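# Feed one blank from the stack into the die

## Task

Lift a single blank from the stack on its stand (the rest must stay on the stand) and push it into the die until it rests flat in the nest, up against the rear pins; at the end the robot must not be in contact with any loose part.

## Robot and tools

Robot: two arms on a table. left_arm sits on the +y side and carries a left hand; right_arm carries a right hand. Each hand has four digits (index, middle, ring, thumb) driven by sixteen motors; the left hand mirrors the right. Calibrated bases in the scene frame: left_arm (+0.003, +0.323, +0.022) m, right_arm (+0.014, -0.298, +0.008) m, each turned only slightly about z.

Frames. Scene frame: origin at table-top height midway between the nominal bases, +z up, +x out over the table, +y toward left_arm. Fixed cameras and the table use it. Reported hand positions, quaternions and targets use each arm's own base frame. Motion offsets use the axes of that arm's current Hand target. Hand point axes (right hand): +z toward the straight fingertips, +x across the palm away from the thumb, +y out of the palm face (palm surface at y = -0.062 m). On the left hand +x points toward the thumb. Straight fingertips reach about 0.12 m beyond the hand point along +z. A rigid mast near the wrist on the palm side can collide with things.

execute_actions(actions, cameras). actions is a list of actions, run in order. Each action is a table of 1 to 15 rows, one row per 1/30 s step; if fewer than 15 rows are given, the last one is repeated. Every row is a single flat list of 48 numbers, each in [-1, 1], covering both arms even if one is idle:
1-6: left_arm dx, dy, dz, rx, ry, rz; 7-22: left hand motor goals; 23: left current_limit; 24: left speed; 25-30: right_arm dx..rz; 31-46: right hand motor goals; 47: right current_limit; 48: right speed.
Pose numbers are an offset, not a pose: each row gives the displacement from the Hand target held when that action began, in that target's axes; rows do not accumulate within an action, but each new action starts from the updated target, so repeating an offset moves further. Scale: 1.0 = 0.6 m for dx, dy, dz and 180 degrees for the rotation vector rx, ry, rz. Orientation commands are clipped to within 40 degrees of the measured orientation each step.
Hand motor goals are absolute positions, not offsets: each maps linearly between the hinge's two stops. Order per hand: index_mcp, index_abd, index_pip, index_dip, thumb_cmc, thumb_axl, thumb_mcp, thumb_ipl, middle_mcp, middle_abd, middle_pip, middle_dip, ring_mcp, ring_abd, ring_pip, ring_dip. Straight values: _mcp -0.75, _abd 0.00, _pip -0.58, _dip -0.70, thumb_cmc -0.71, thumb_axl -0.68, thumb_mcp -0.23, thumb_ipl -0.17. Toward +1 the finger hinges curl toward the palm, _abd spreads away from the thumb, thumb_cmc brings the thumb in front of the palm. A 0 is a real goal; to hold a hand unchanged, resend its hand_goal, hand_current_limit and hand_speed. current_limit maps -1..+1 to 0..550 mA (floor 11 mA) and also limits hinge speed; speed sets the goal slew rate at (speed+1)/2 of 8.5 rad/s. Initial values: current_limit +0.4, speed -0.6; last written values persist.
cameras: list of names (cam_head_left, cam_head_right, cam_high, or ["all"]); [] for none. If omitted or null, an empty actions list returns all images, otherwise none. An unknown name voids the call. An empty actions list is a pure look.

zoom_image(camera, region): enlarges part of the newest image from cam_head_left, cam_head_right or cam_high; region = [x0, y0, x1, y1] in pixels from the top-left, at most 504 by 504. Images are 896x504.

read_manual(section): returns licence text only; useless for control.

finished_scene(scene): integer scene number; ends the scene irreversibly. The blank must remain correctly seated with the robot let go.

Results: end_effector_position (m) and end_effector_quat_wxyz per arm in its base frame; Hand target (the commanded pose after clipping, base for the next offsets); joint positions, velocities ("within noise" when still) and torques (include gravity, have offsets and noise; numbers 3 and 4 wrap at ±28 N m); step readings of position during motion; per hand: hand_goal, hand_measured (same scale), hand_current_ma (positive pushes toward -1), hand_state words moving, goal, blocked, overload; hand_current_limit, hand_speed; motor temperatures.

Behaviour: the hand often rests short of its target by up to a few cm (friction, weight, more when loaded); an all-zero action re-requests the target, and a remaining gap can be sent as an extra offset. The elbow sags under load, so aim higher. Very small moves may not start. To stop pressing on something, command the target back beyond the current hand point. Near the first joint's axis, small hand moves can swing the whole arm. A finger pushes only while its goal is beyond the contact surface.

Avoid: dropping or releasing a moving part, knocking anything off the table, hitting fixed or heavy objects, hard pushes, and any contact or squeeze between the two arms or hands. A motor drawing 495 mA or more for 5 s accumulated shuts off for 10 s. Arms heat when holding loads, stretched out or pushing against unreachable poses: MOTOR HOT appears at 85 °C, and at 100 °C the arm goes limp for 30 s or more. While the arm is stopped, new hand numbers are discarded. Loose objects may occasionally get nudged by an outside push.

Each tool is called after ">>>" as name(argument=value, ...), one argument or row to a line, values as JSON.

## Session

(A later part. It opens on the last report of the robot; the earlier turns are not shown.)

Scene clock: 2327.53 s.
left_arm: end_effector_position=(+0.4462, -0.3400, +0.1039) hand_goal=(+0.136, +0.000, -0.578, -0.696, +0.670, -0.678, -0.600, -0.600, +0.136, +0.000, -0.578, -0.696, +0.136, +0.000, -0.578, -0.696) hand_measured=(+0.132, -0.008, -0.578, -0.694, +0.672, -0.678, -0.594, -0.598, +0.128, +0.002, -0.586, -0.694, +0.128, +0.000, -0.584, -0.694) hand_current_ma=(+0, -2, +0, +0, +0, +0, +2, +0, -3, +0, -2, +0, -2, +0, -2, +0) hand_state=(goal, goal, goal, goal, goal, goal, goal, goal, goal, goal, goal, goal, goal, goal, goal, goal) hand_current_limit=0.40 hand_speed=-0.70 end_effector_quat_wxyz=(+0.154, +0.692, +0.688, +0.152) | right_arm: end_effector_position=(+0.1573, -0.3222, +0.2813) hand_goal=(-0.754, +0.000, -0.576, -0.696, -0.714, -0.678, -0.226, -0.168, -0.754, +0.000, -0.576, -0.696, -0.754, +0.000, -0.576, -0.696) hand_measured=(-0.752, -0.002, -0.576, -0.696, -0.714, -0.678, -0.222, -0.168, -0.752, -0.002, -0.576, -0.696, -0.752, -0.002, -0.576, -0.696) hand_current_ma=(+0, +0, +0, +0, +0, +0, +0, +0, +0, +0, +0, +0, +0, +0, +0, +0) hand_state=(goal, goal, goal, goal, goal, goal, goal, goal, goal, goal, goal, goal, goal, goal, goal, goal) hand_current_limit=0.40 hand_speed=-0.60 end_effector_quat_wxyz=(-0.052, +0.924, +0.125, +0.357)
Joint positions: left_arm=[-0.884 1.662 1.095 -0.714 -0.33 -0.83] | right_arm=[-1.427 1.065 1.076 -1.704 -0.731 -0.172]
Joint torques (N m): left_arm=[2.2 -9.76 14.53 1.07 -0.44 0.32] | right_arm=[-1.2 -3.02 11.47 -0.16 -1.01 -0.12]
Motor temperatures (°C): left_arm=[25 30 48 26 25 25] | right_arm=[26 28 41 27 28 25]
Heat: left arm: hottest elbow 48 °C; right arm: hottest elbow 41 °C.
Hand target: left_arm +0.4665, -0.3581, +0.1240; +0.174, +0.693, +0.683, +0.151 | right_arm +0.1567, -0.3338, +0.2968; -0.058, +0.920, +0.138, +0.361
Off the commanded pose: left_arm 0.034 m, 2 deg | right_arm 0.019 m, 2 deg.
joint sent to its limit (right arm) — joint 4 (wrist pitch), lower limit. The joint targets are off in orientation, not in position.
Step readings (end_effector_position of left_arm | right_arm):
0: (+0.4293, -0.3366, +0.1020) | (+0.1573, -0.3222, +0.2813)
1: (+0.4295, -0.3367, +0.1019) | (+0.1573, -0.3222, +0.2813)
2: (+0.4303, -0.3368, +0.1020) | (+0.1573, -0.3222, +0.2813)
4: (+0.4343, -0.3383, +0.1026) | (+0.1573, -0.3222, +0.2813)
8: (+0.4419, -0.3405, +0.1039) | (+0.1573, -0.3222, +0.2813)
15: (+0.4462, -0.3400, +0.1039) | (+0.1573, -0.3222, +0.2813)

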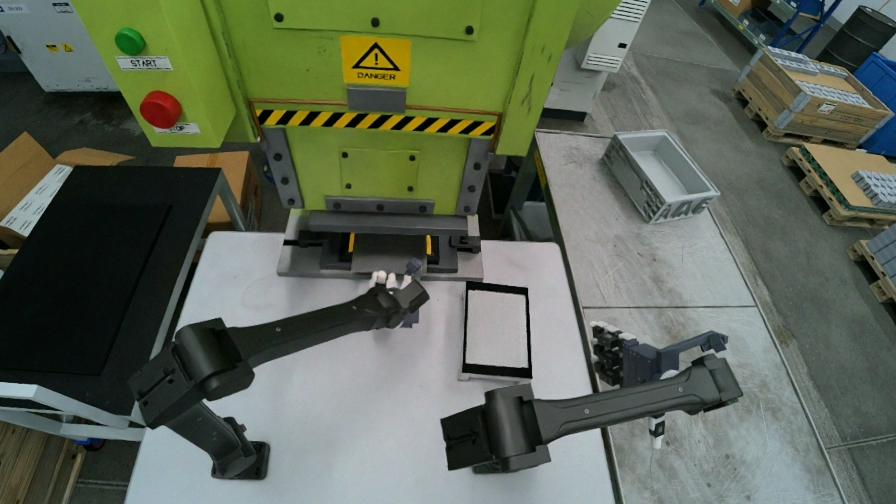

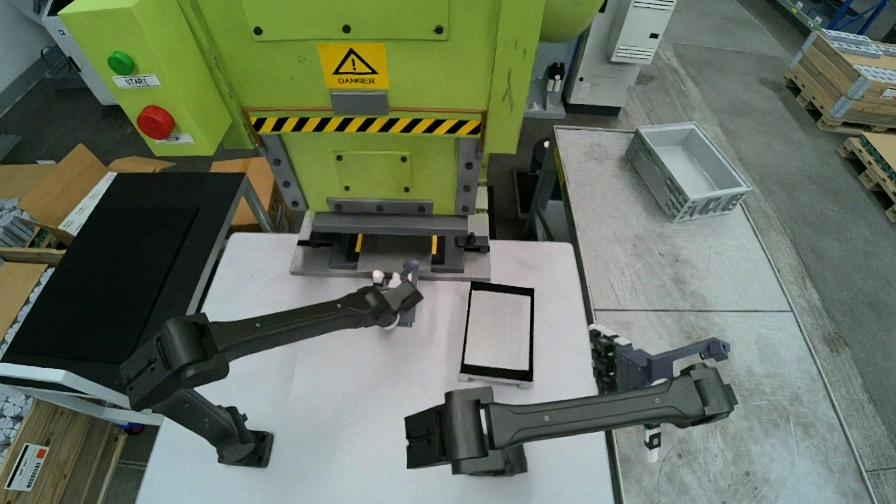

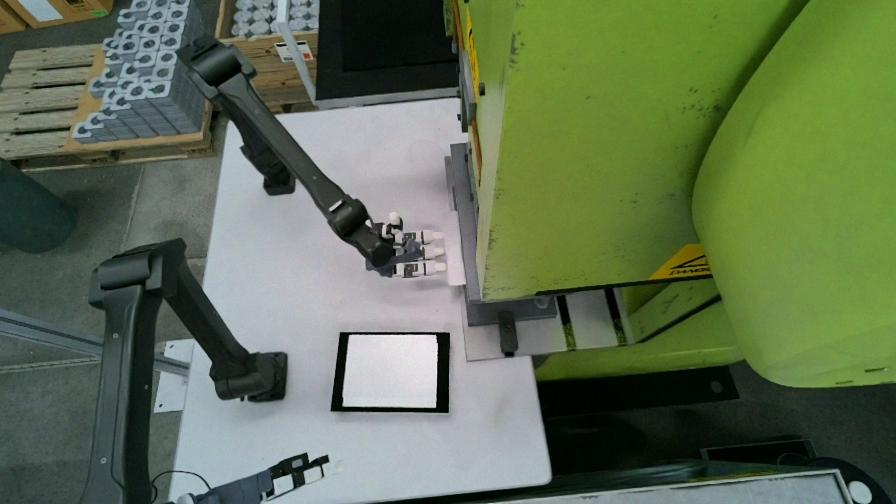

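>>> zoom_image(
  camera="cam_head_left",
  region=[340, 245, 370, 275],
)

>>> zoom_image(
  camera="cam_head_left",
  region=[410, 245, 440, 275],
)

>>> zoom_image(
  camera="cam_head_right",
  region=[345, 245, 375, 275],
)

>>> zoom_image(
  camera="cam_head_right",
  region=[412, 245, 442, 275],
)

Scaled by 16.800.

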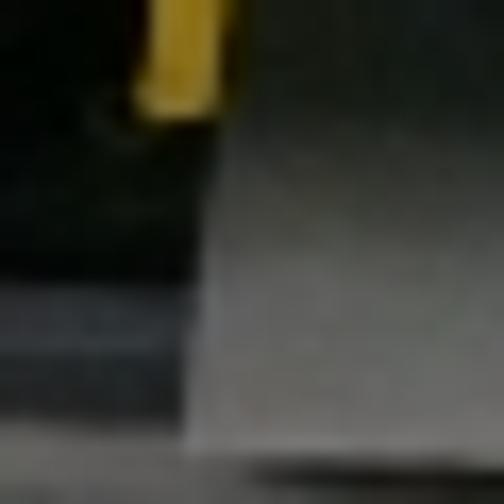

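Scaled by 16.800.

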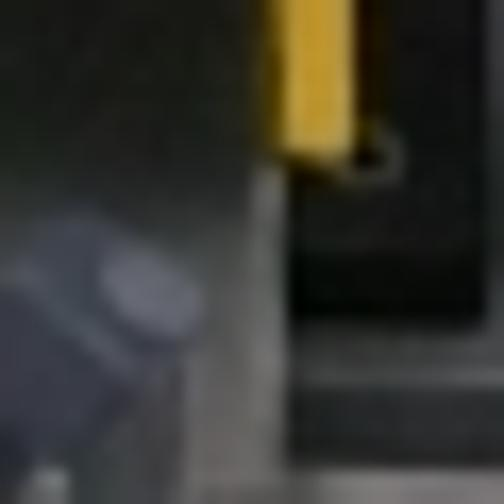

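Scaled by 16.800.

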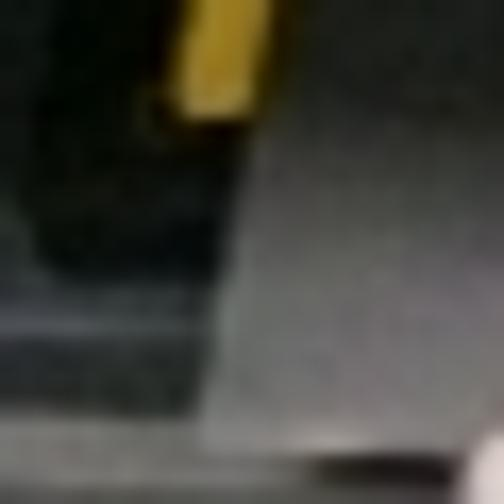

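Scaled by 16.800.

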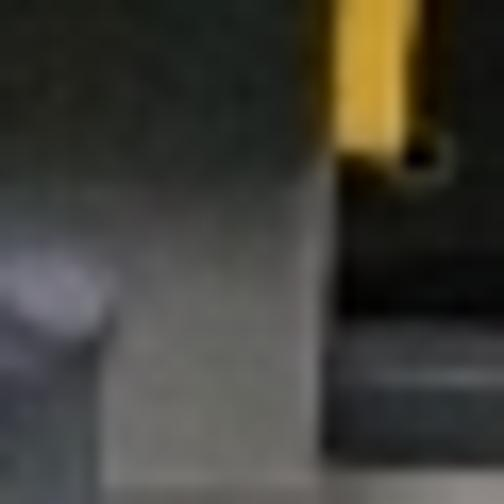

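>>> execute_actions(
  actions=[
    [[-0.006,0.0302,0.0141,0,0,-0.014,0.137,0,-0.577,-0.696,0.671,-0.678,-0.6,-0.6,0.137,0,-0.577,-0.696,0.137,0,-0.577,-0.696,0.4,-0.7,0,0,0,0,0,0,-0.754,0,-0.576,-0.696,-0.714,-0.678,-0.226,-0.168,-0.754,0,-0.576,-0.696,-0.754,0,-0.576,-0.696,0.4,-0.6]],
  ],
  cameras=["cam_head_left","cam_head_right","cam_high"],
)

>>> zoom_image(
  camera="cam_high",
  region=[400, 200, 480, 300],
)

>>> zoom_image(
  camera="cam_head_left",
  region=[335, 225, 435, 305],
)

>>> zoom_image(
  camera="cam_head_right",
  region=[345, 225, 445, 305],
)

Scene clock: 2368.90 s.
left_arm: end_effector_position=(+0.4668, -0.3465, +0.1032) hand_goal=(+0.136, +0.000, -0.578, -0.696, +0.670, -0.678, -0.600, -0.600, +0.136, +0.000, -0.578, -0.696, +0.136, +0.000, -0.578, -0.696) hand_measured=(+0.130, -0.010, -0.576, -0.694, +0.672, -0.678, -0.594, -0.598, +0.128, +0.002, -0.586, -0.694, +0.126, +0.000, -0.584, -0.694) hand_current_ma=(-1, -3, +0, +0, +0, +0, +2, +0, -3, +0, -2, +0, -3, +0, -2, +0) hand_state=(goal, goal, goal, goal, goal, goal, goal, goal, goal, goal, goal, goal, goal, goal, goal, goal) hand_current_limit=0.40 hand_speed=-0.70 end_effector_quat_wxyz=(+0.155, +0.685, +0.697, +0.149) | right_arm: end_effector_position=(+0.1573, -0.3222, +0.2813) hand_goal=(-0.754, +0.000, -0.576, -0.696, -0.714, -0.678, -0.226, -0.168, -0.754, +0.000, -0.576, -0.696, -0.754, +0.000, -0.576, -0.696) hand_measured=(-0.752, -0.002, -0.576, -0.696, -0.714, -0.678, -0.222, -0.168, -0.752, -0.002, -0.576, -0.696, -0.752, -0.002, -0.576, -0.696) hand_current_ma=(+0, +0, +0, +0, +0, +0, +0, +0, +0, +0, +0, +0, +0, +0, +0, +0) hand_state=(goal, goal, goal, goal, goal, goal, goal, goal, goal, goal, goal, goal, goal, goal, goal, goal) hand_current_limit=0.40 hand_speed=-0.60 end_effector_quat_wxyz=(-0.052, +0.924, +0.125, +0.357)
Joint positions: left_arm=[-0.861 1.707 1.155 -0.722 -0.32 -0.83] | right_arm=[-1.427 1.065 1.076 -1.704 -0.731 -0.172]
Joint torques (N m): left_arm=[2.02 -10.46 14.68 1.05 -0.5 0.11] | right_arm=[-1.26 -2.96 11.48 -0.18 -1.01 -0.12]
Heat: left arm: hottest elbow 50 °C; right arm: hottest elbow 42 °C.
Hand target: left_arm +0.4864, -0.3621, +0.1246; +0.178, +0.678, +0.698, +0.147 | right_arm +0.1567, -0.3338, +0.2968; -0.058, +0.920, +0.138, +0.361
Off the commanded pose: left_arm 0.033 m, 3 deg | right_arm 0.019 m, 2 deg.
joint sent to its limit (right arm) — joint 4 (wrist pitch), lower limit. The joint targets are off in orientation, not in position.
Step readings (end_effector_position of left_arm | right_arm):
0: (+0.4462, -0.3400, +0.1039) | (+0.1573, -0.3222, +0.2813)
1: (+0.4463, -0.3402, +0.1038) | (+0.1573, -0.3222, +0.2813)
2: (+0.4468, -0.3404, +0.1037) | (+0.1573, -0.3222, +0.2813)
4: (+0.4502, -0.3425, +0.1033) | (+0.1573, -0.3222, +0.2813)
8: (+0.4616, -0.3460, +0.1031) | (+0.1573, -0.3222, +0.2813)
15: (+0.4668, -0.3465, +0.1031) | (+0.1573, -0.3222, +0.2813)

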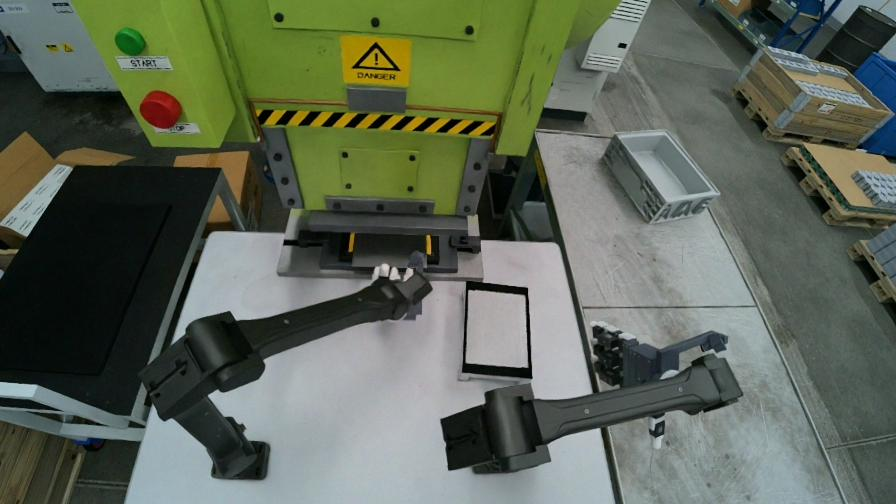

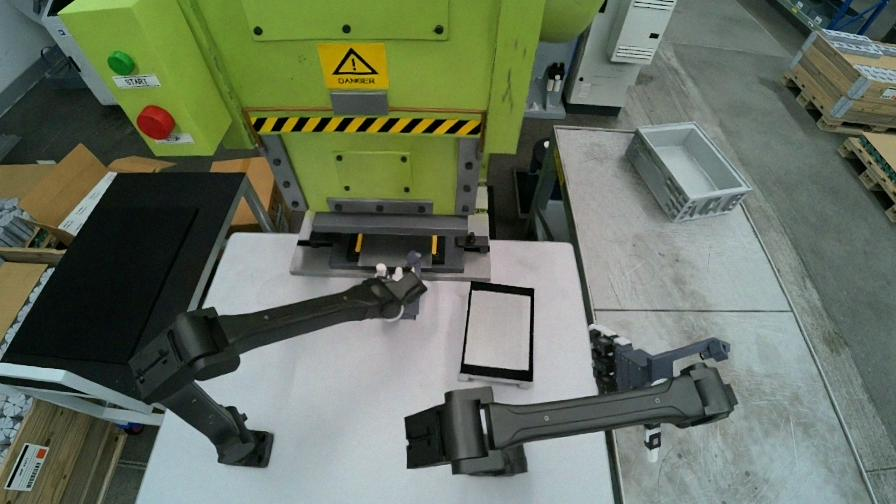

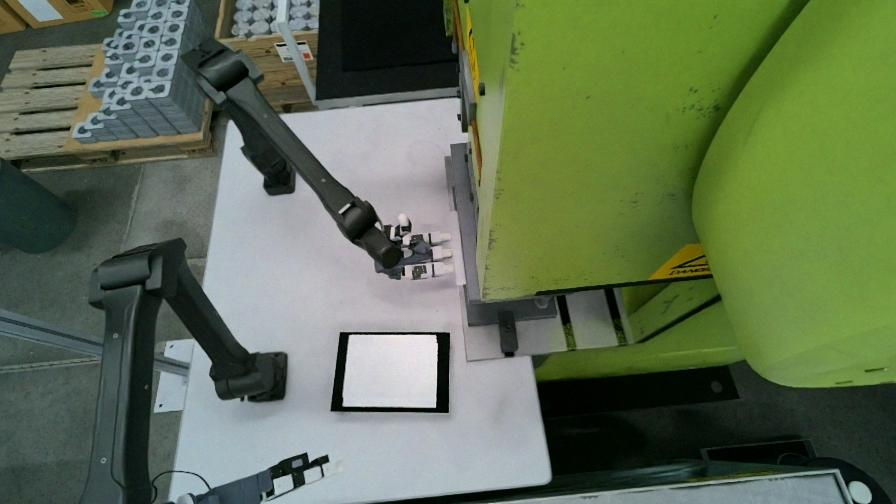

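Scaled by 5.040.

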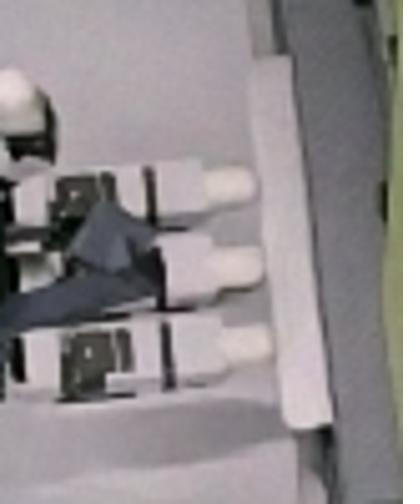

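Scaled by 5.040.

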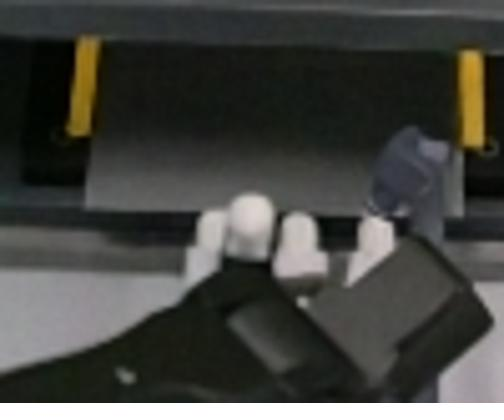

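Scaled by 5.040.

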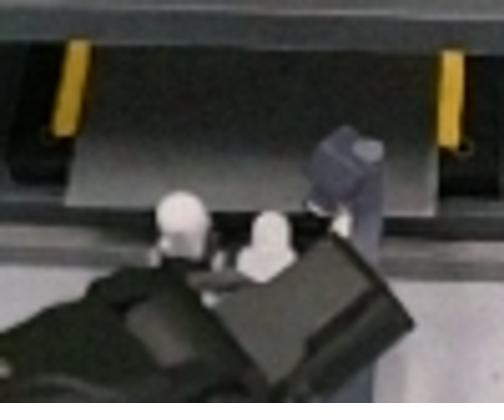

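>>> execute_actions(
  actions=[
    [[-0.003,0.0227,0.0106,0,0,0,0.137,0,-0.577,-0.696,0.671,-0.678,-0.6,-0.6,0.137,0,-0.577,-0.696,0.137,0,-0.577,-0.696,0.4,-0.7,0,0,0,0,0,0,-0.754,0,-0.576,-0.696,-0.714,-0.678,-0.226,-0.168,-0.754,0,-0.576,-0.696,-0.754,0,-0.576,-0.696,0.4,-0.6]],
  ],
  cameras=["cam_head_left","cam_head_right","cam_high"],
)

>>> zoom_image(
  camera="cam_high",
  region=[400, 200, 480, 300],
)

>>> zoom_image(
  camera="cam_head_left",
  region=[335, 225, 435, 305],
)

>>> zoom_image(
  camera="cam_head_right",
  region=[345, 225, 445, 305],
)

Scene clock: 2392.47 s.
left_arm: end_effector_position=(+0.4796, -0.3470, +0.0984) hand_goal=(+0.136, +0.000, -0.578, -0.696, +0.670, -0.678, -0.600, -0.600, +0.136, +0.000, -0.578, -0.696, +0.136, +0.000, -0.578, -0.696) hand_measured=(+0.116, +0.000, -0.586, -0.698, +0.672, -0.678, -0.594, -0.598, +0.120, +0.000, -0.586, -0.696, +0.126, +0.000, -0.584, -0.694) hand_current_ma=(-12, +0, -2, +0, +0, +0, +2, +0, -7, +0, -2, +0, -3, +0, -2, +0) hand_state=(blocked, goal, goal, goal, goal, goal, goal, goal, goal, goal, goal, goal, goal, goal, goal, goal) hand_current_limit=0.40 hand_speed=-0.70 end_effector_quat_wxyz=(+0.151, +0.682, +0.700, +0.145) | right_arm: end_effector_position=(+0.1573, -0.3222, +0.2813) hand_goal=(-0.754, +0.000, -0.576, -0.696, -0.714, -0.678, -0.226, -0.168, -0.754, +0.000, -0.576, -0.696, -0.754, +0.000, -0.576, -0.696) hand_measured=(-0.752, -0.002, -0.576, -0.696, -0.714, -0.678, -0.222, -0.168, -0.752, -0.002, -0.576, -0.696, -0.752, -0.002, -0.576, -0.696) hand_current_ma=(+0, +0, +0, +0, +0, +0, +0, +0, +0, +0, +0, +0, +0, +0, +0, +0) hand_state=(goal, goal, goal, goal, goal, goal, goal, goal, goal, goal, goal, goal, goal, goal, goal, goal) hand_current_limit=0.40 hand_speed=-0.60 end_effector_quat_wxyz=(-0.052, +0.924, +0.125, +0.357)
Joint positions: left_arm=[-0.842 1.736 1.186 -0.729 -0.309 -0.822] | right_arm=[-1.427 1.065 1.076 -1.704 -0.731 -0.172]
Joint torques (N m): left_arm=[2.02 -11.22 14.86 1.1 -0.65 0.23] | right_arm=[-1.2 -3.02 11.48 -0.17 -1.01 -0.12]
Heat: left arm: hottest elbow 48 °C; right arm: hottest elbow 42 °C.
Hand target: left_arm +0.5014, -0.3636, +0.1250; +0.177, +0.678, +0.698, +0.147 | right_arm +0.1567, -0.3338, +0.2968; -0.058, +0.920, +0.138, +0.361
Off the commanded pose: left_arm 0.038 m, 3 deg | right_arm 0.019 m, 2 deg.
joint sent to its limit (right arm) — joint 4 (wrist pitch), lower limit. The joint targets are off in orientation, not in position.
Step readings (end_effector_position of left_arm | right_arm):
0: (+0.4668, -0.3465, +0.1032) | (+0.1573, -0.3222, +0.2813)
1: (+0.4668, -0.3465, +0.1030) | (+0.1573, -0.3222, +0.2813)
2: (+0.4671, -0.3467, +0.1030) | (+0.1573, -0.3222, +0.2813)
4: (+0.4683, -0.3478, +0.1021) | (+0.1573, -0.3222, +0.2813)
8: (+0.4733, -0.3490, +0.0988) | (+0.1573, -0.3222, +0.2813)
15: (+0.4796, -0.3470, +0.0984) | (+0.1573, -0.3222, +0.2813)

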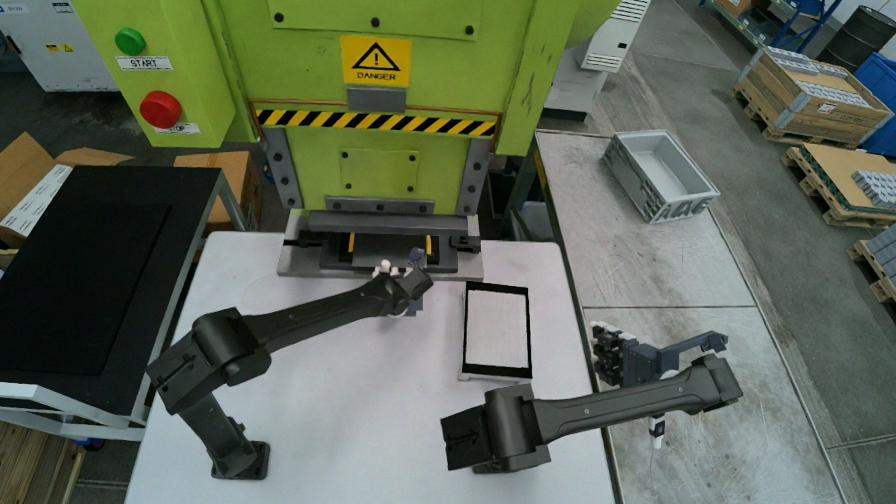

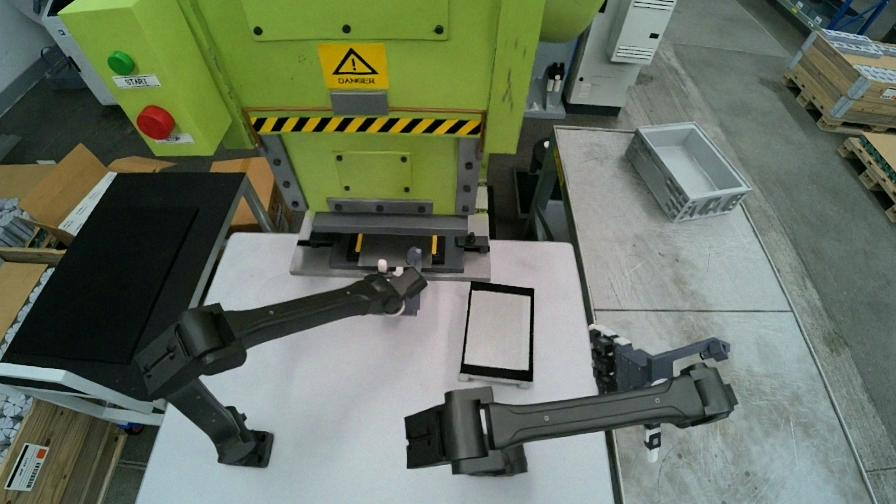

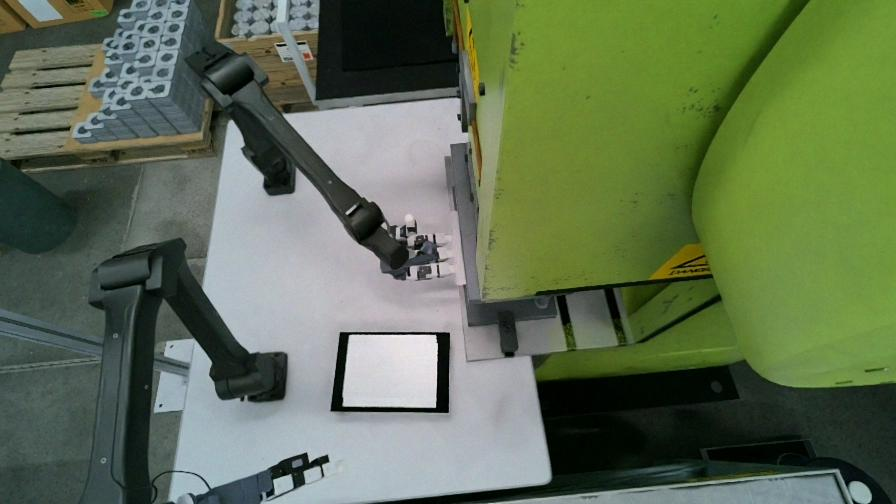

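Scaled by 5.040.

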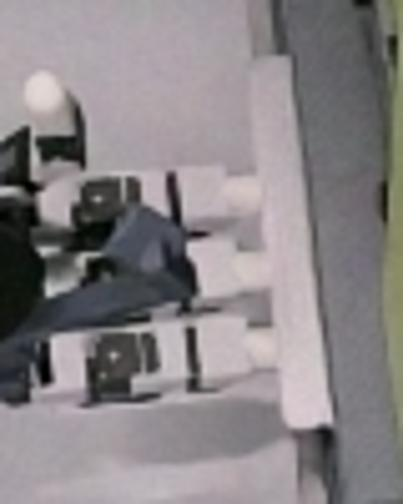

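Scaled by 5.040.

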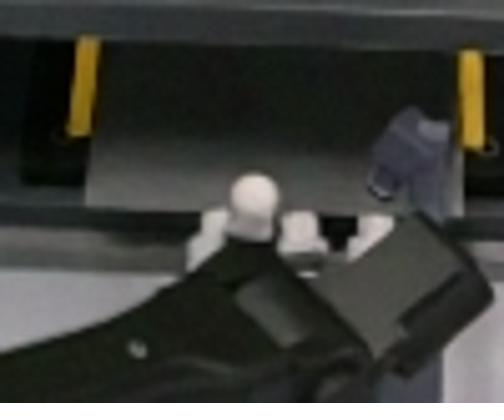

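Scaled by 5.040.

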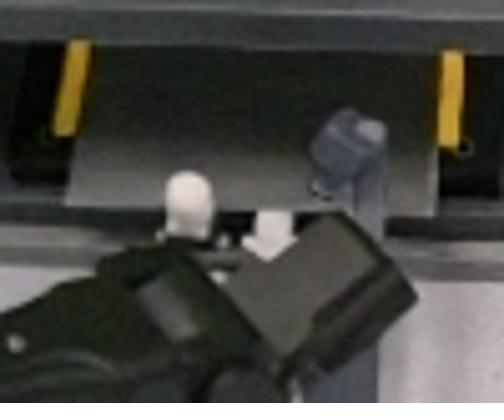

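>>> execute_actions(
  actions=[
    [[0,-0.0675,-0.0132,0,0,0,0.137,0,-0.577,-0.696,0.671,-0.678,-0.6,-0.6,0.137,0,-0.577,-0.696,0.137,0,-0.577,-0.696,0.4,-0.7,0,0,0,0,0,0,-0.754,0,-0.576,-0.696,-0.714,-0.678,-0.226,-0.168,-0.754,0,-0.576,-0.696,-0.754,0,-0.576,-0.696,0.4,-0.6]],
  ],
  cameras=["cam_head_left","cam_head_right","cam_high"],
)

>>> zoom_image(
  camera="cam_high",
  region=[400, 200, 480, 300],
)

>>> zoom_image(
  camera="cam_head_left",
  region=[335, 225, 435, 305],
)

>>> zoom_image(
  camera="cam_head_right",
  region=[345, 225, 445, 305],
)

Scene clock: 2411.90 s.
left_arm: end_effector_position=(+0.4596, -0.3624, +0.0968) hand_goal=(+0.136, +0.000, -0.578, -0.696, +0.670, -0.678, -0.600, -0.600, +0.136, +0.000, -0.578, -0.696, +0.136, +0.000, -0.578, -0.696) hand_measured=(+0.114, +0.000, -0.586, -0.700, +0.672, -0.678, -0.594, -0.598, +0.118, +0.000, -0.586, -0.698, +0.124, +0.000, -0.584, -0.696) hand_current_ma=(-14, +0, -2, +0, +0, +0, +2, +0, -10, +0, -2, +0, -5, +0, -2, +0) hand_state=(blocked, goal, goal, goal, goal, goal, goal, goal, goal, goal, goal, goal, goal, goal, goal, goal) hand_current_limit=0.40 hand_speed=-0.70 end_effector_quat_wxyz=(+0.154, +0.689, +0.693, +0.149) | right_arm: end_effector_position=(+0.1573, -0.3222, +0.2813) hand_goal=(-0.754, +0.000, -0.576, -0.696, -0.714, -0.678, -0.226, -0.168, -0.754, +0.000, -0.576, -0.696, -0.754, +0.000, -0.576, -0.696) hand_measured=(-0.752, -0.002, -0.576, -0.696, -0.714, -0.678, -0.222, -0.168, -0.752, -0.002, -0.576, -0.696, -0.752, -0.002, -0.576, -0.696) hand_current_ma=(+0, +0, +0, +0, +0, +0, +0, +0, +0, +0, +0, +0, +0, +0, +0, +0) hand_state=(goal, goal, goal, goal, goal, goal, goal, goal, goal, goal, goal, goal, goal, goal, goal, goal) hand_current_limit=0.40 hand_speed=-0.60 end_effector_quat_wxyz=(-0.052, +0.924, +0.125, +0.357)
Joint positions: left_arm=[-0.892 1.733 1.172 -0.725 -0.328 -0.85] | right_arm=[-1.427 1.065 1.076 -1.704 -0.731 -0.172]
Joint torques (N m): left_arm=[1.32 -13.27 8.85 1.95 -0.67 -0.08] | right_arm=[-1.26 -3.02 11.48 -0.17 -1.01 -0.12]
Heat: left arm: hottest elbow 48 °C; right arm: hottest elbow 42 °C.
Hand target: left_arm +0.4617, -0.3648, +0.1141; +0.177, +0.678, +0.698, +0.147 | right_arm +0.1567, -0.3338, +0.2968; -0.058, +0.920, +0.138, +0.361
Off the commanded pose: left_arm 0.018 m, 3 deg | right_arm 0.019 m, 2 deg.
joint sent to its limit (right arm) — joint 4 (wrist pitch), lower limit. The joint targets are off in orientation, not in position.
Step readings (end_effector_position of left_arm | right_arm):
0: (+0.4796, -0.3470, +0.0984) | (+0.1573, -0.3222, +0.2813)
1: (+0.4796, -0.3470, +0.0984) | (+0.1573, -0.3222, +0.2813)
2: (+0.4792, -0.3475, +0.0985) | (+0.1573, -0.3222, +0.2813)
4: (+0.4767, -0.3505, +0.0991) | (+0.1573, -0.3222, +0.2813)
8: (+0.4692, -0.3552, +0.0976) | (+0.1573, -0.3222, +0.2813)
15: (+0.4594, -0.3627, +0.0953) | (+0.1573, -0.3222, +0.2813)

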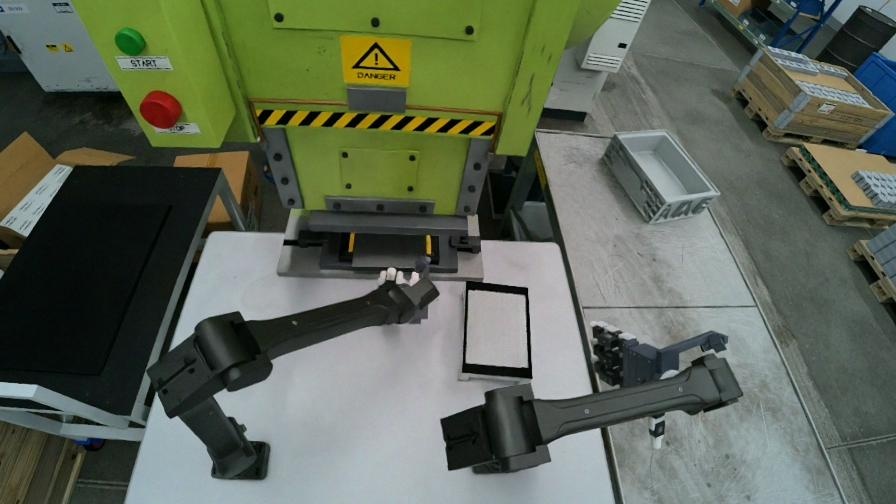

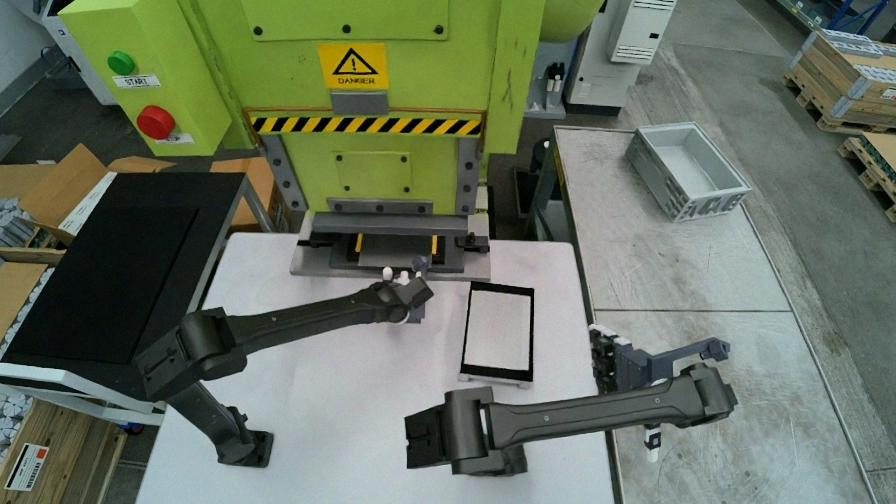

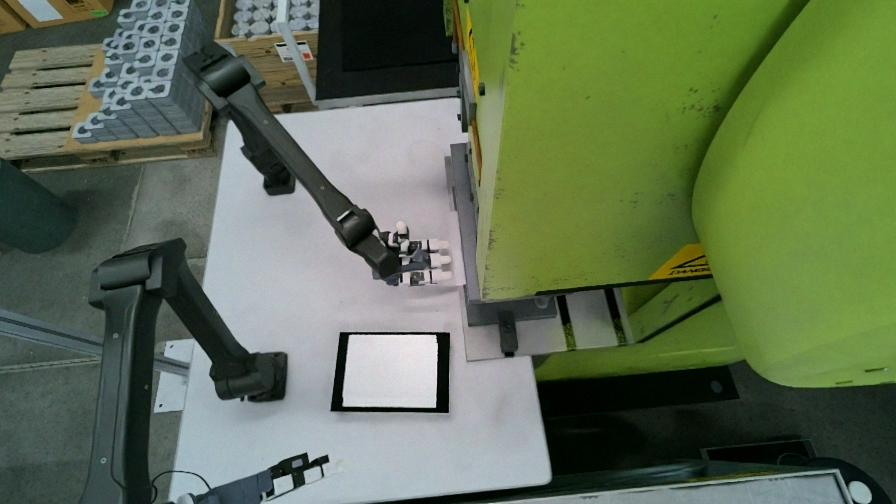

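Scaled by 5.040.

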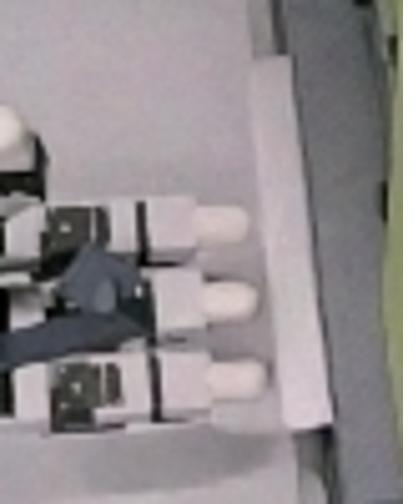

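Scaled by 5.040.

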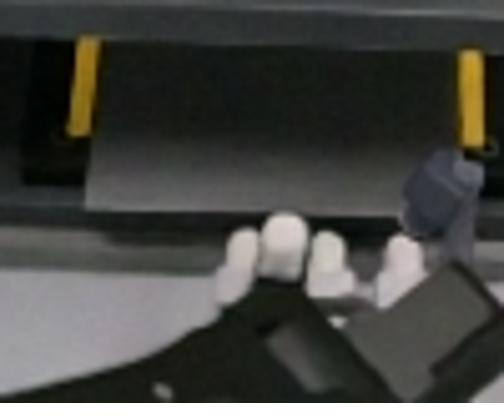

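Scaled by 5.040.

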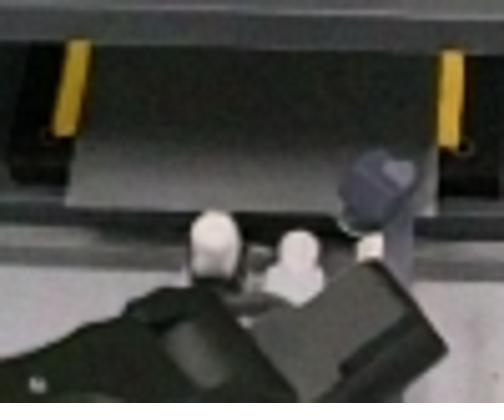

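>>> execute_actions(
  actions=[
    [[0.04,0.0085,-0.0181,-0.003,0,0.004,0.137,0,-0.577,-0.696,0.671,-0.678,-0.6,-0.6,0.137,0,-0.577,-0.696,0.137,0,-0.577,-0.696,0.4,-0.7,0,0,0,0,0,0,-0.754,0,-0.576,-0.696,-0.714,-0.678,-0.226,-0.168,-0.754,0,-0.576,-0.696,-0.754,0,-0.576,-0.696,0.4,-0.6]],
  ],
)

Scene clock: 2436.93 s.
left_arm: end_effector_position=(+0.4564, -0.3386, +0.1115) hand_goal=(+0.136, +0.000, -0.578, -0.696, +0.670, -0.678, -0.600, -0.600, +0.136, +0.000, -0.578, -0.696, +0.136, +0.000, -0.578, -0.696) hand_measured=(+0.116, +0.000, -0.586, -0.700, +0.672, -0.678, -0.594, -0.598, +0.118, +0.000, -0.586, -0.698, +0.124, +0.000, -0.584, -0.696) hand_current_ma=(-13, +0, -2, +0, +0, +0, +2, +0, -10, +0, -2, +0, -5, +0, -2, +0) hand_state=(blocked, goal, goal, goal, goal, goal, goal, goal, goal, goal, goal, goal, goal, goal, goal, goal) hand_current_limit=0.40 hand_speed=-0.70 end_effector_quat_wxyz=(+0.162, +0.683, +0.696, +0.151) | right_arm: end_effector_position=(+0.1573, -0.3222, +0.2813) hand_goal=(-0.754, +0.000, -0.576, -0.696, -0.714, -0.678, -0.226, -0.168, -0.754, +0.000, -0.576, -0.696, -0.754, +0.000, -0.576, -0.696) hand_measured=(-0.752, -0.002, -0.576, -0.696, -0.714, -0.678, -0.222, -0.168, -0.752, -0.002, -0.576, -0.696, -0.752, -0.002, -0.576, -0.696) hand_current_ma=(+0, +0, +0, +0, +0, +0, +0, +0, +0, +0, +0, +0, +0, +0, +0, +0) hand_state=(goal, goal, goal, goal, goal, goal, goal, goal, goal, goal, goal, goal, goal, goal, goal, goal) hand_current_limit=0.40 hand_speed=-0.60 end_effector_quat_wxyz=(-0.052, +0.924, +0.125, +0.357)
Joint positions: left_arm=[-0.869 1.663 1.115 -0.715 -0.328 -0.837] | right_arm=[-1.427 1.065 1.076 -1.704 -0.731 -0.172]
Joint torques (N m): left_arm=[1.79 -11.99 8.96 1.98 -0.58 0.21] | right_arm=[-1.26 -3.02 11.47 -0.17 -1.02 -0.12]
Heat: left arm: hottest elbow 46 °C; right arm: hottest elbow 42 °C.
Hand target: left_arm +0.4609, -0.3403, +0.1248; +0.180, +0.682, +0.693, +0.152 | right_arm +0.1567, -0.3338, +0.2968; -0.058, +0.920, +0.138, +0.361
Off the commanded pose: left_arm 0.014 m, 2 deg | right_arm 0.019 m, 2 deg.
joint sent to its limit (right arm) — joint 4 (wrist pitch), lower limit. The joint targets are off in orientation, not in position.
Step readings (end_effector_position of left_arm | right_arm):
0: (+0.4596, -0.3623, +0.0968) | (+0.1573, -0.3222, +0.2813)
1: (+0.4594, -0.3621, +0.0965) | (+0.1573, -0.3222, +0.2813)
2: (+0.4590, -0.3616, +0.0966) | (+0.1573, -0.3222, +0.2813)
4: (+0.4561, -0.3566, +0.0973) | (+0.1573, -0.3222, +0.2813)
8: (+0.4529, -0.3432, +0.1031) | (+0.1573, -0.3222, +0.2813)
15: (+0.4562, -0.3386, +0.1115) | (+0.1573, -0.3222, +0.2813)

>>> execute_actions(
  actions=[
    [[0.008,0.0139,0.0175,0,0,0,0.137,0,-0.577,-0.696,0.671,-0.678,-0.6,-0.6,0.137,0,-0.577,-0.696,0.137,0,-0.577,-0.696,0.4,-0.7,0,0,0,0,0,0,-0.754,0,-0.576,-0.696,-0.714,-0.678,-0.226,-0.168,-0.754,0,-0.576,-0.696,-0.754,0,-0.576,-0.696,0.4,-0.6]],
  ],
  cameras=["cam_head_left","cam_head_right","cam_high"],
)

>>> zoom_image(
  camera="cam_high",
  region=[400, 200, 480, 300],
)

>>> zoom_image(
  camera="cam_head_left",
  region=[335, 225, 435, 305],
)

Scene clock: 2449.50 s.
left_arm: end_effector_position=(+0.4667, -0.3332, +0.1130) hand_goal=(+0.136, +0.000, -0.578, -0.696, +0.670, -0.678, -0.600, -0.600, +0.136, +0.000, -0.578, -0.696, +0.136, +0.000, -0.578, -0.696) hand_measured=(+0.116, +0.000, -0.586, -0.700, +0.672, -0.678, -0.594, -0.598, +0.118, +0.000, -0.584, -0.698, +0.124, +0.000, -0.580, -0.696) hand_current_ma=(-13, +0, -2, +0, +0, +0, +2, +0, -10, +0, -1, +0, -4, +0, +0, +0) hand_state=(blocked, goal, goal, goal, goal, goal, goal, goal, goal, goal, goal, goal, goal, goal, goal, goal) hand_current_limit=0.40 hand_speed=-0.70 end_effector_quat_wxyz=(+0.167, +0.682, +0.696, +0.151) | right_arm: end_effector_position=(+0.1573, -0.3222, +0.2813) hand_goal=(-0.754, +0.000, -0.576, -0.696, -0.714, -0.678, -0.226, -0.168, -0.754, +0.000, -0.576, -0.696, -0.754, +0.000, -0.576, -0.696) hand_measured=(-0.752, -0.002, -0.576, -0.696, -0.714, -0.678, -0.222, -0.168, -0.752, -0.002, -0.576, -0.696, -0.752, -0.002, -0.576, -0.696) hand_current_ma=(+0, +0, +0, +0, +0, +0, +0, +0, +0, +0, +0, +0, +0, +0, +0, +0) hand_state=(goal, goal, goal, goal, goal, goal, goal, goal, goal, goal, goal, goal, goal, goal, goal, goal) hand_current_limit=0.40 hand_speed=-0.60 end_effector_quat_wxyz=(-0.052, +0.924, +0.125, +0.357)
Joint positions: left_arm=[-0.845 1.663 1.115 -0.696 -0.322 -0.811] | right_arm=[-1.427 1.065 1.076 -1.704 -0.731 -0.172]
Joint torques (N m): left_arm=[1.96 -10.99 9.39 2.14 -0.45 0.21] | right_arm=[-1.26 -2.96 11.48 -0.18 -1.01 -0.12]
Heat: left arm: hottest elbow 45 °C; right arm: hottest elbow 42 °C.
Hand target: left_arm +0.4730, -0.3357, +0.1190; +0.180, +0.682, +0.693, +0.151 | right_arm +0.1567, -0.3338, +0.2968; -0.058, +0.920, +0.138, +0.361
Off the commanded pose: left_arm 0.009 m, 1 deg | right_arm 0.019 m, 2 deg.
joint sent to its limit (right arm) — joint 4 (wrist pitch), lower limit. The joint targets are off in orientation, not in position.
Step readings (end_effector_position of left_arm | right_arm):
0: (+0.4564, -0.3387, +0.1116) | (+0.1573, -0.3222, +0.2813)
1: (+0.4564, -0.3387, +0.1116) | (+0.1573, -0.3222, +0.2813)
2: (+0.4571, -0.3384, +0.1117) | (+0.1573, -0.3222, +0.2813)
4: (+0.4597, -0.3371, +0.1121) | (+0.1573, -0.3222, +0.2813)
8: (+0.4642, -0.3352, +0.1130) | (+0.1573, -0.3222, +0.2813)
15: (+0.4666, -0.3331, +0.1130) | (+0.1573, -0.3222, +0.2813)

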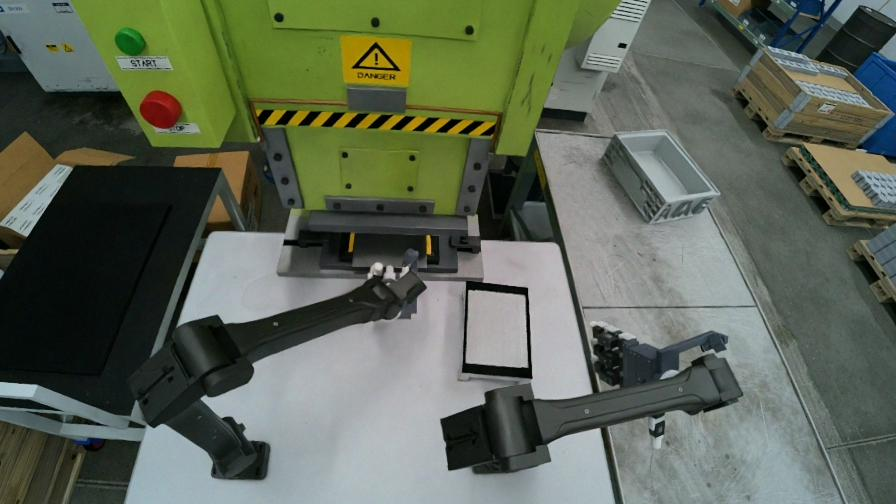

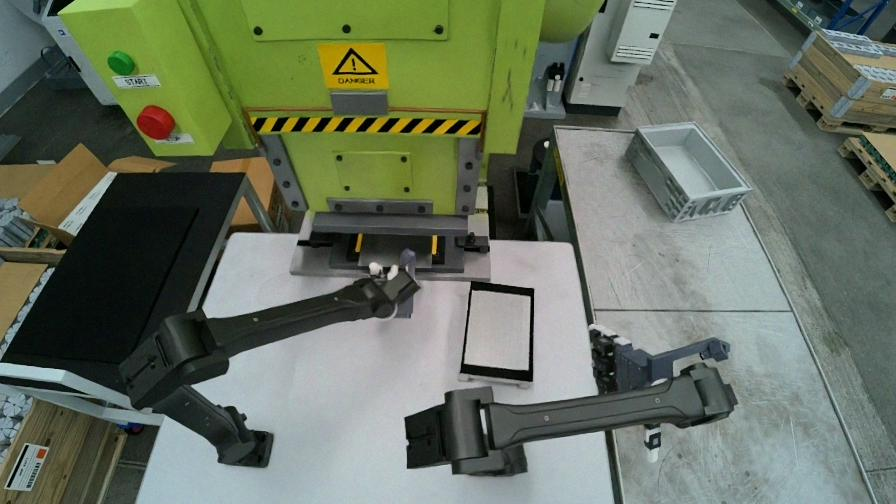

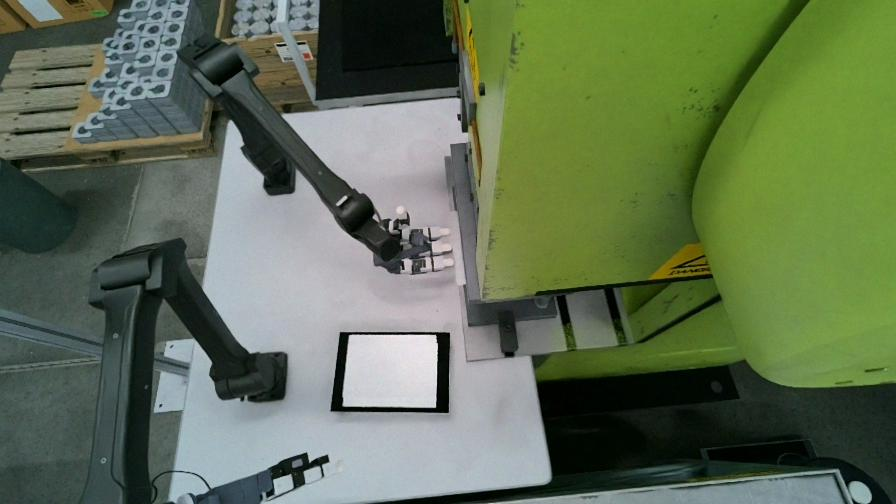

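Scaled by 5.040.

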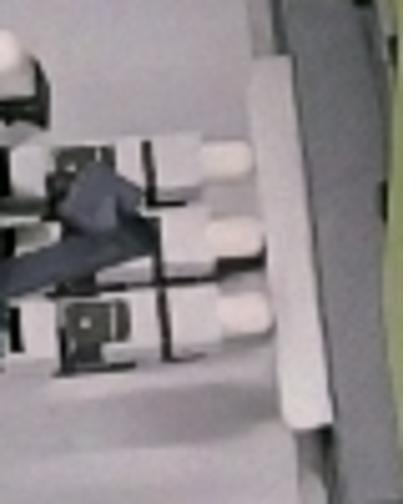

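Scaled by 5.040.

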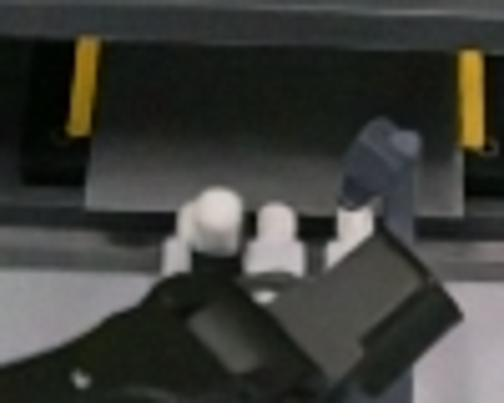

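>>> execute_actions(
  actions=[
    [[0,-0.0206,0.0125,0.002,0,0,0.137,0,-0.577,-0.696,0.671,-0.678,-0.6,-0.6,0.137,0,-0.577,-0.696,0.137,0,-0.577,-0.696,0.4,-0.7,0,0,0,0,0,0,-0.754,0,-0.576,-0.696,-0.714,-0.678,-0.226,-0.168,-0.754,0,-0.576,-0.696,-0.754,0,-0.576,-0.696,0.4,-0.6]],
  ],
)

Scene clock: 2459.57 s.
left_arm: end_effector_position=(+0.4644, -0.3308, +0.1068) hand_goal=(+0.136, +0.000, -0.578, -0.696, +0.670, -0.678, -0.600, -0.600, +0.136, +0.000, -0.578, -0.696, +0.136, +0.000, -0.578, -0.696) hand_measured=(+0.118, +0.000, -0.584, -0.698, +0.672, -0.678, -0.594, -0.598, +0.122, +0.000, -0.580, -0.698, +0.128, +0.000, -0.578, -0.696) hand_current_ma=(-11, +0, -1, +0, +0, +0, +2, +0, -6, +0, +0, +0, -2, +0, +0, +0) hand_state=(goal, goal, goal, goal, goal, goal, goal, goal, goal, goal, goal, goal, goal, goal, goal, goal) hand_current_limit=0.40 hand_speed=-0.70 end_effector_quat_wxyz=(+0.169, +0.682, +0.696, +0.151) | right_arm: end_effector_position=(+0.1573, -0.3222, +0.2813) hand_goal=(-0.754, +0.000, -0.576, -0.696, -0.714, -0.678, -0.226, -0.168, -0.754, +0.000, -0.576, -0.696, -0.754, +0.000, -0.576, -0.696) hand_measured=(-0.752, -0.002, -0.576, -0.696, -0.714, -0.678, -0.222, -0.168, -0.752, -0.002, -0.576, -0.696, -0.752, -0.002, -0.576, -0.696) hand_current_ma=(+0, +0, +0, +0, +0, +0, +0, +0, +0, +0, +0, +0, +0, +0, +0, +0) hand_state=(goal, goal, goal, goal, goal, goal, goal, goal, goal, goal, goal, goal, goal, goal, goal, goal) hand_current_limit=0.40 hand_speed=-0.60 end_effector_quat_wxyz=(-0.052, +0.924, +0.125, +0.357)
Joint positions: left_arm=[-0.845 1.663 1.095 -0.671 -0.322 -0.811] | right_arm=[-1.427 1.065 1.076 -1.704 -0.731 -0.172]
Joint torques (N m): left_arm=[1.08 -10.34 9.01 2.09 -0.42 0.1] | right_arm=[-1.26 -3.02 11.47 -0.18 -1.01 -0.12]
Heat: left arm: hottest elbow 45 °C; right arm: hottest elbow 42 °C.
Hand target: left_arm +0.4655, -0.3363, +0.1068; +0.178, +0.682, +0.693, +0.149 | right_arm +0.1567, -0.3338, +0.2968; -0.058, +0.920, +0.138, +0.361
Off the commanded pose: left_arm 0.006 m, 1 deg | right_arm 0.019 m, 2 deg.
joint sent to its limit (right arm) — joint 4 (wrist pitch), lower limit. The joint targets are off in orientation, not in position.
Step readings (end_effector_position of left_arm | right_arm):
0: (+0.4667, -0.3333, +0.1130) | (+0.1573, -0.3222, +0.2813)
1: (+0.4667, -0.3333, +0.1131) | (+0.1573, -0.3222, +0.2813)
2: (+0.4669, -0.3335, +0.1130) | (+0.1573, -0.3222, +0.2813)
4: (+0.4668, -0.3334, +0.1121) | (+0.1573, -0.3222, +0.2813)
8: (+0.4654, -0.3319, +0.1087) | (+0.1573, -0.3222, +0.2813)
15: (+0.4644, -0.3307, +0.1067) | (+0.1573, -0.3222, +0.2813)


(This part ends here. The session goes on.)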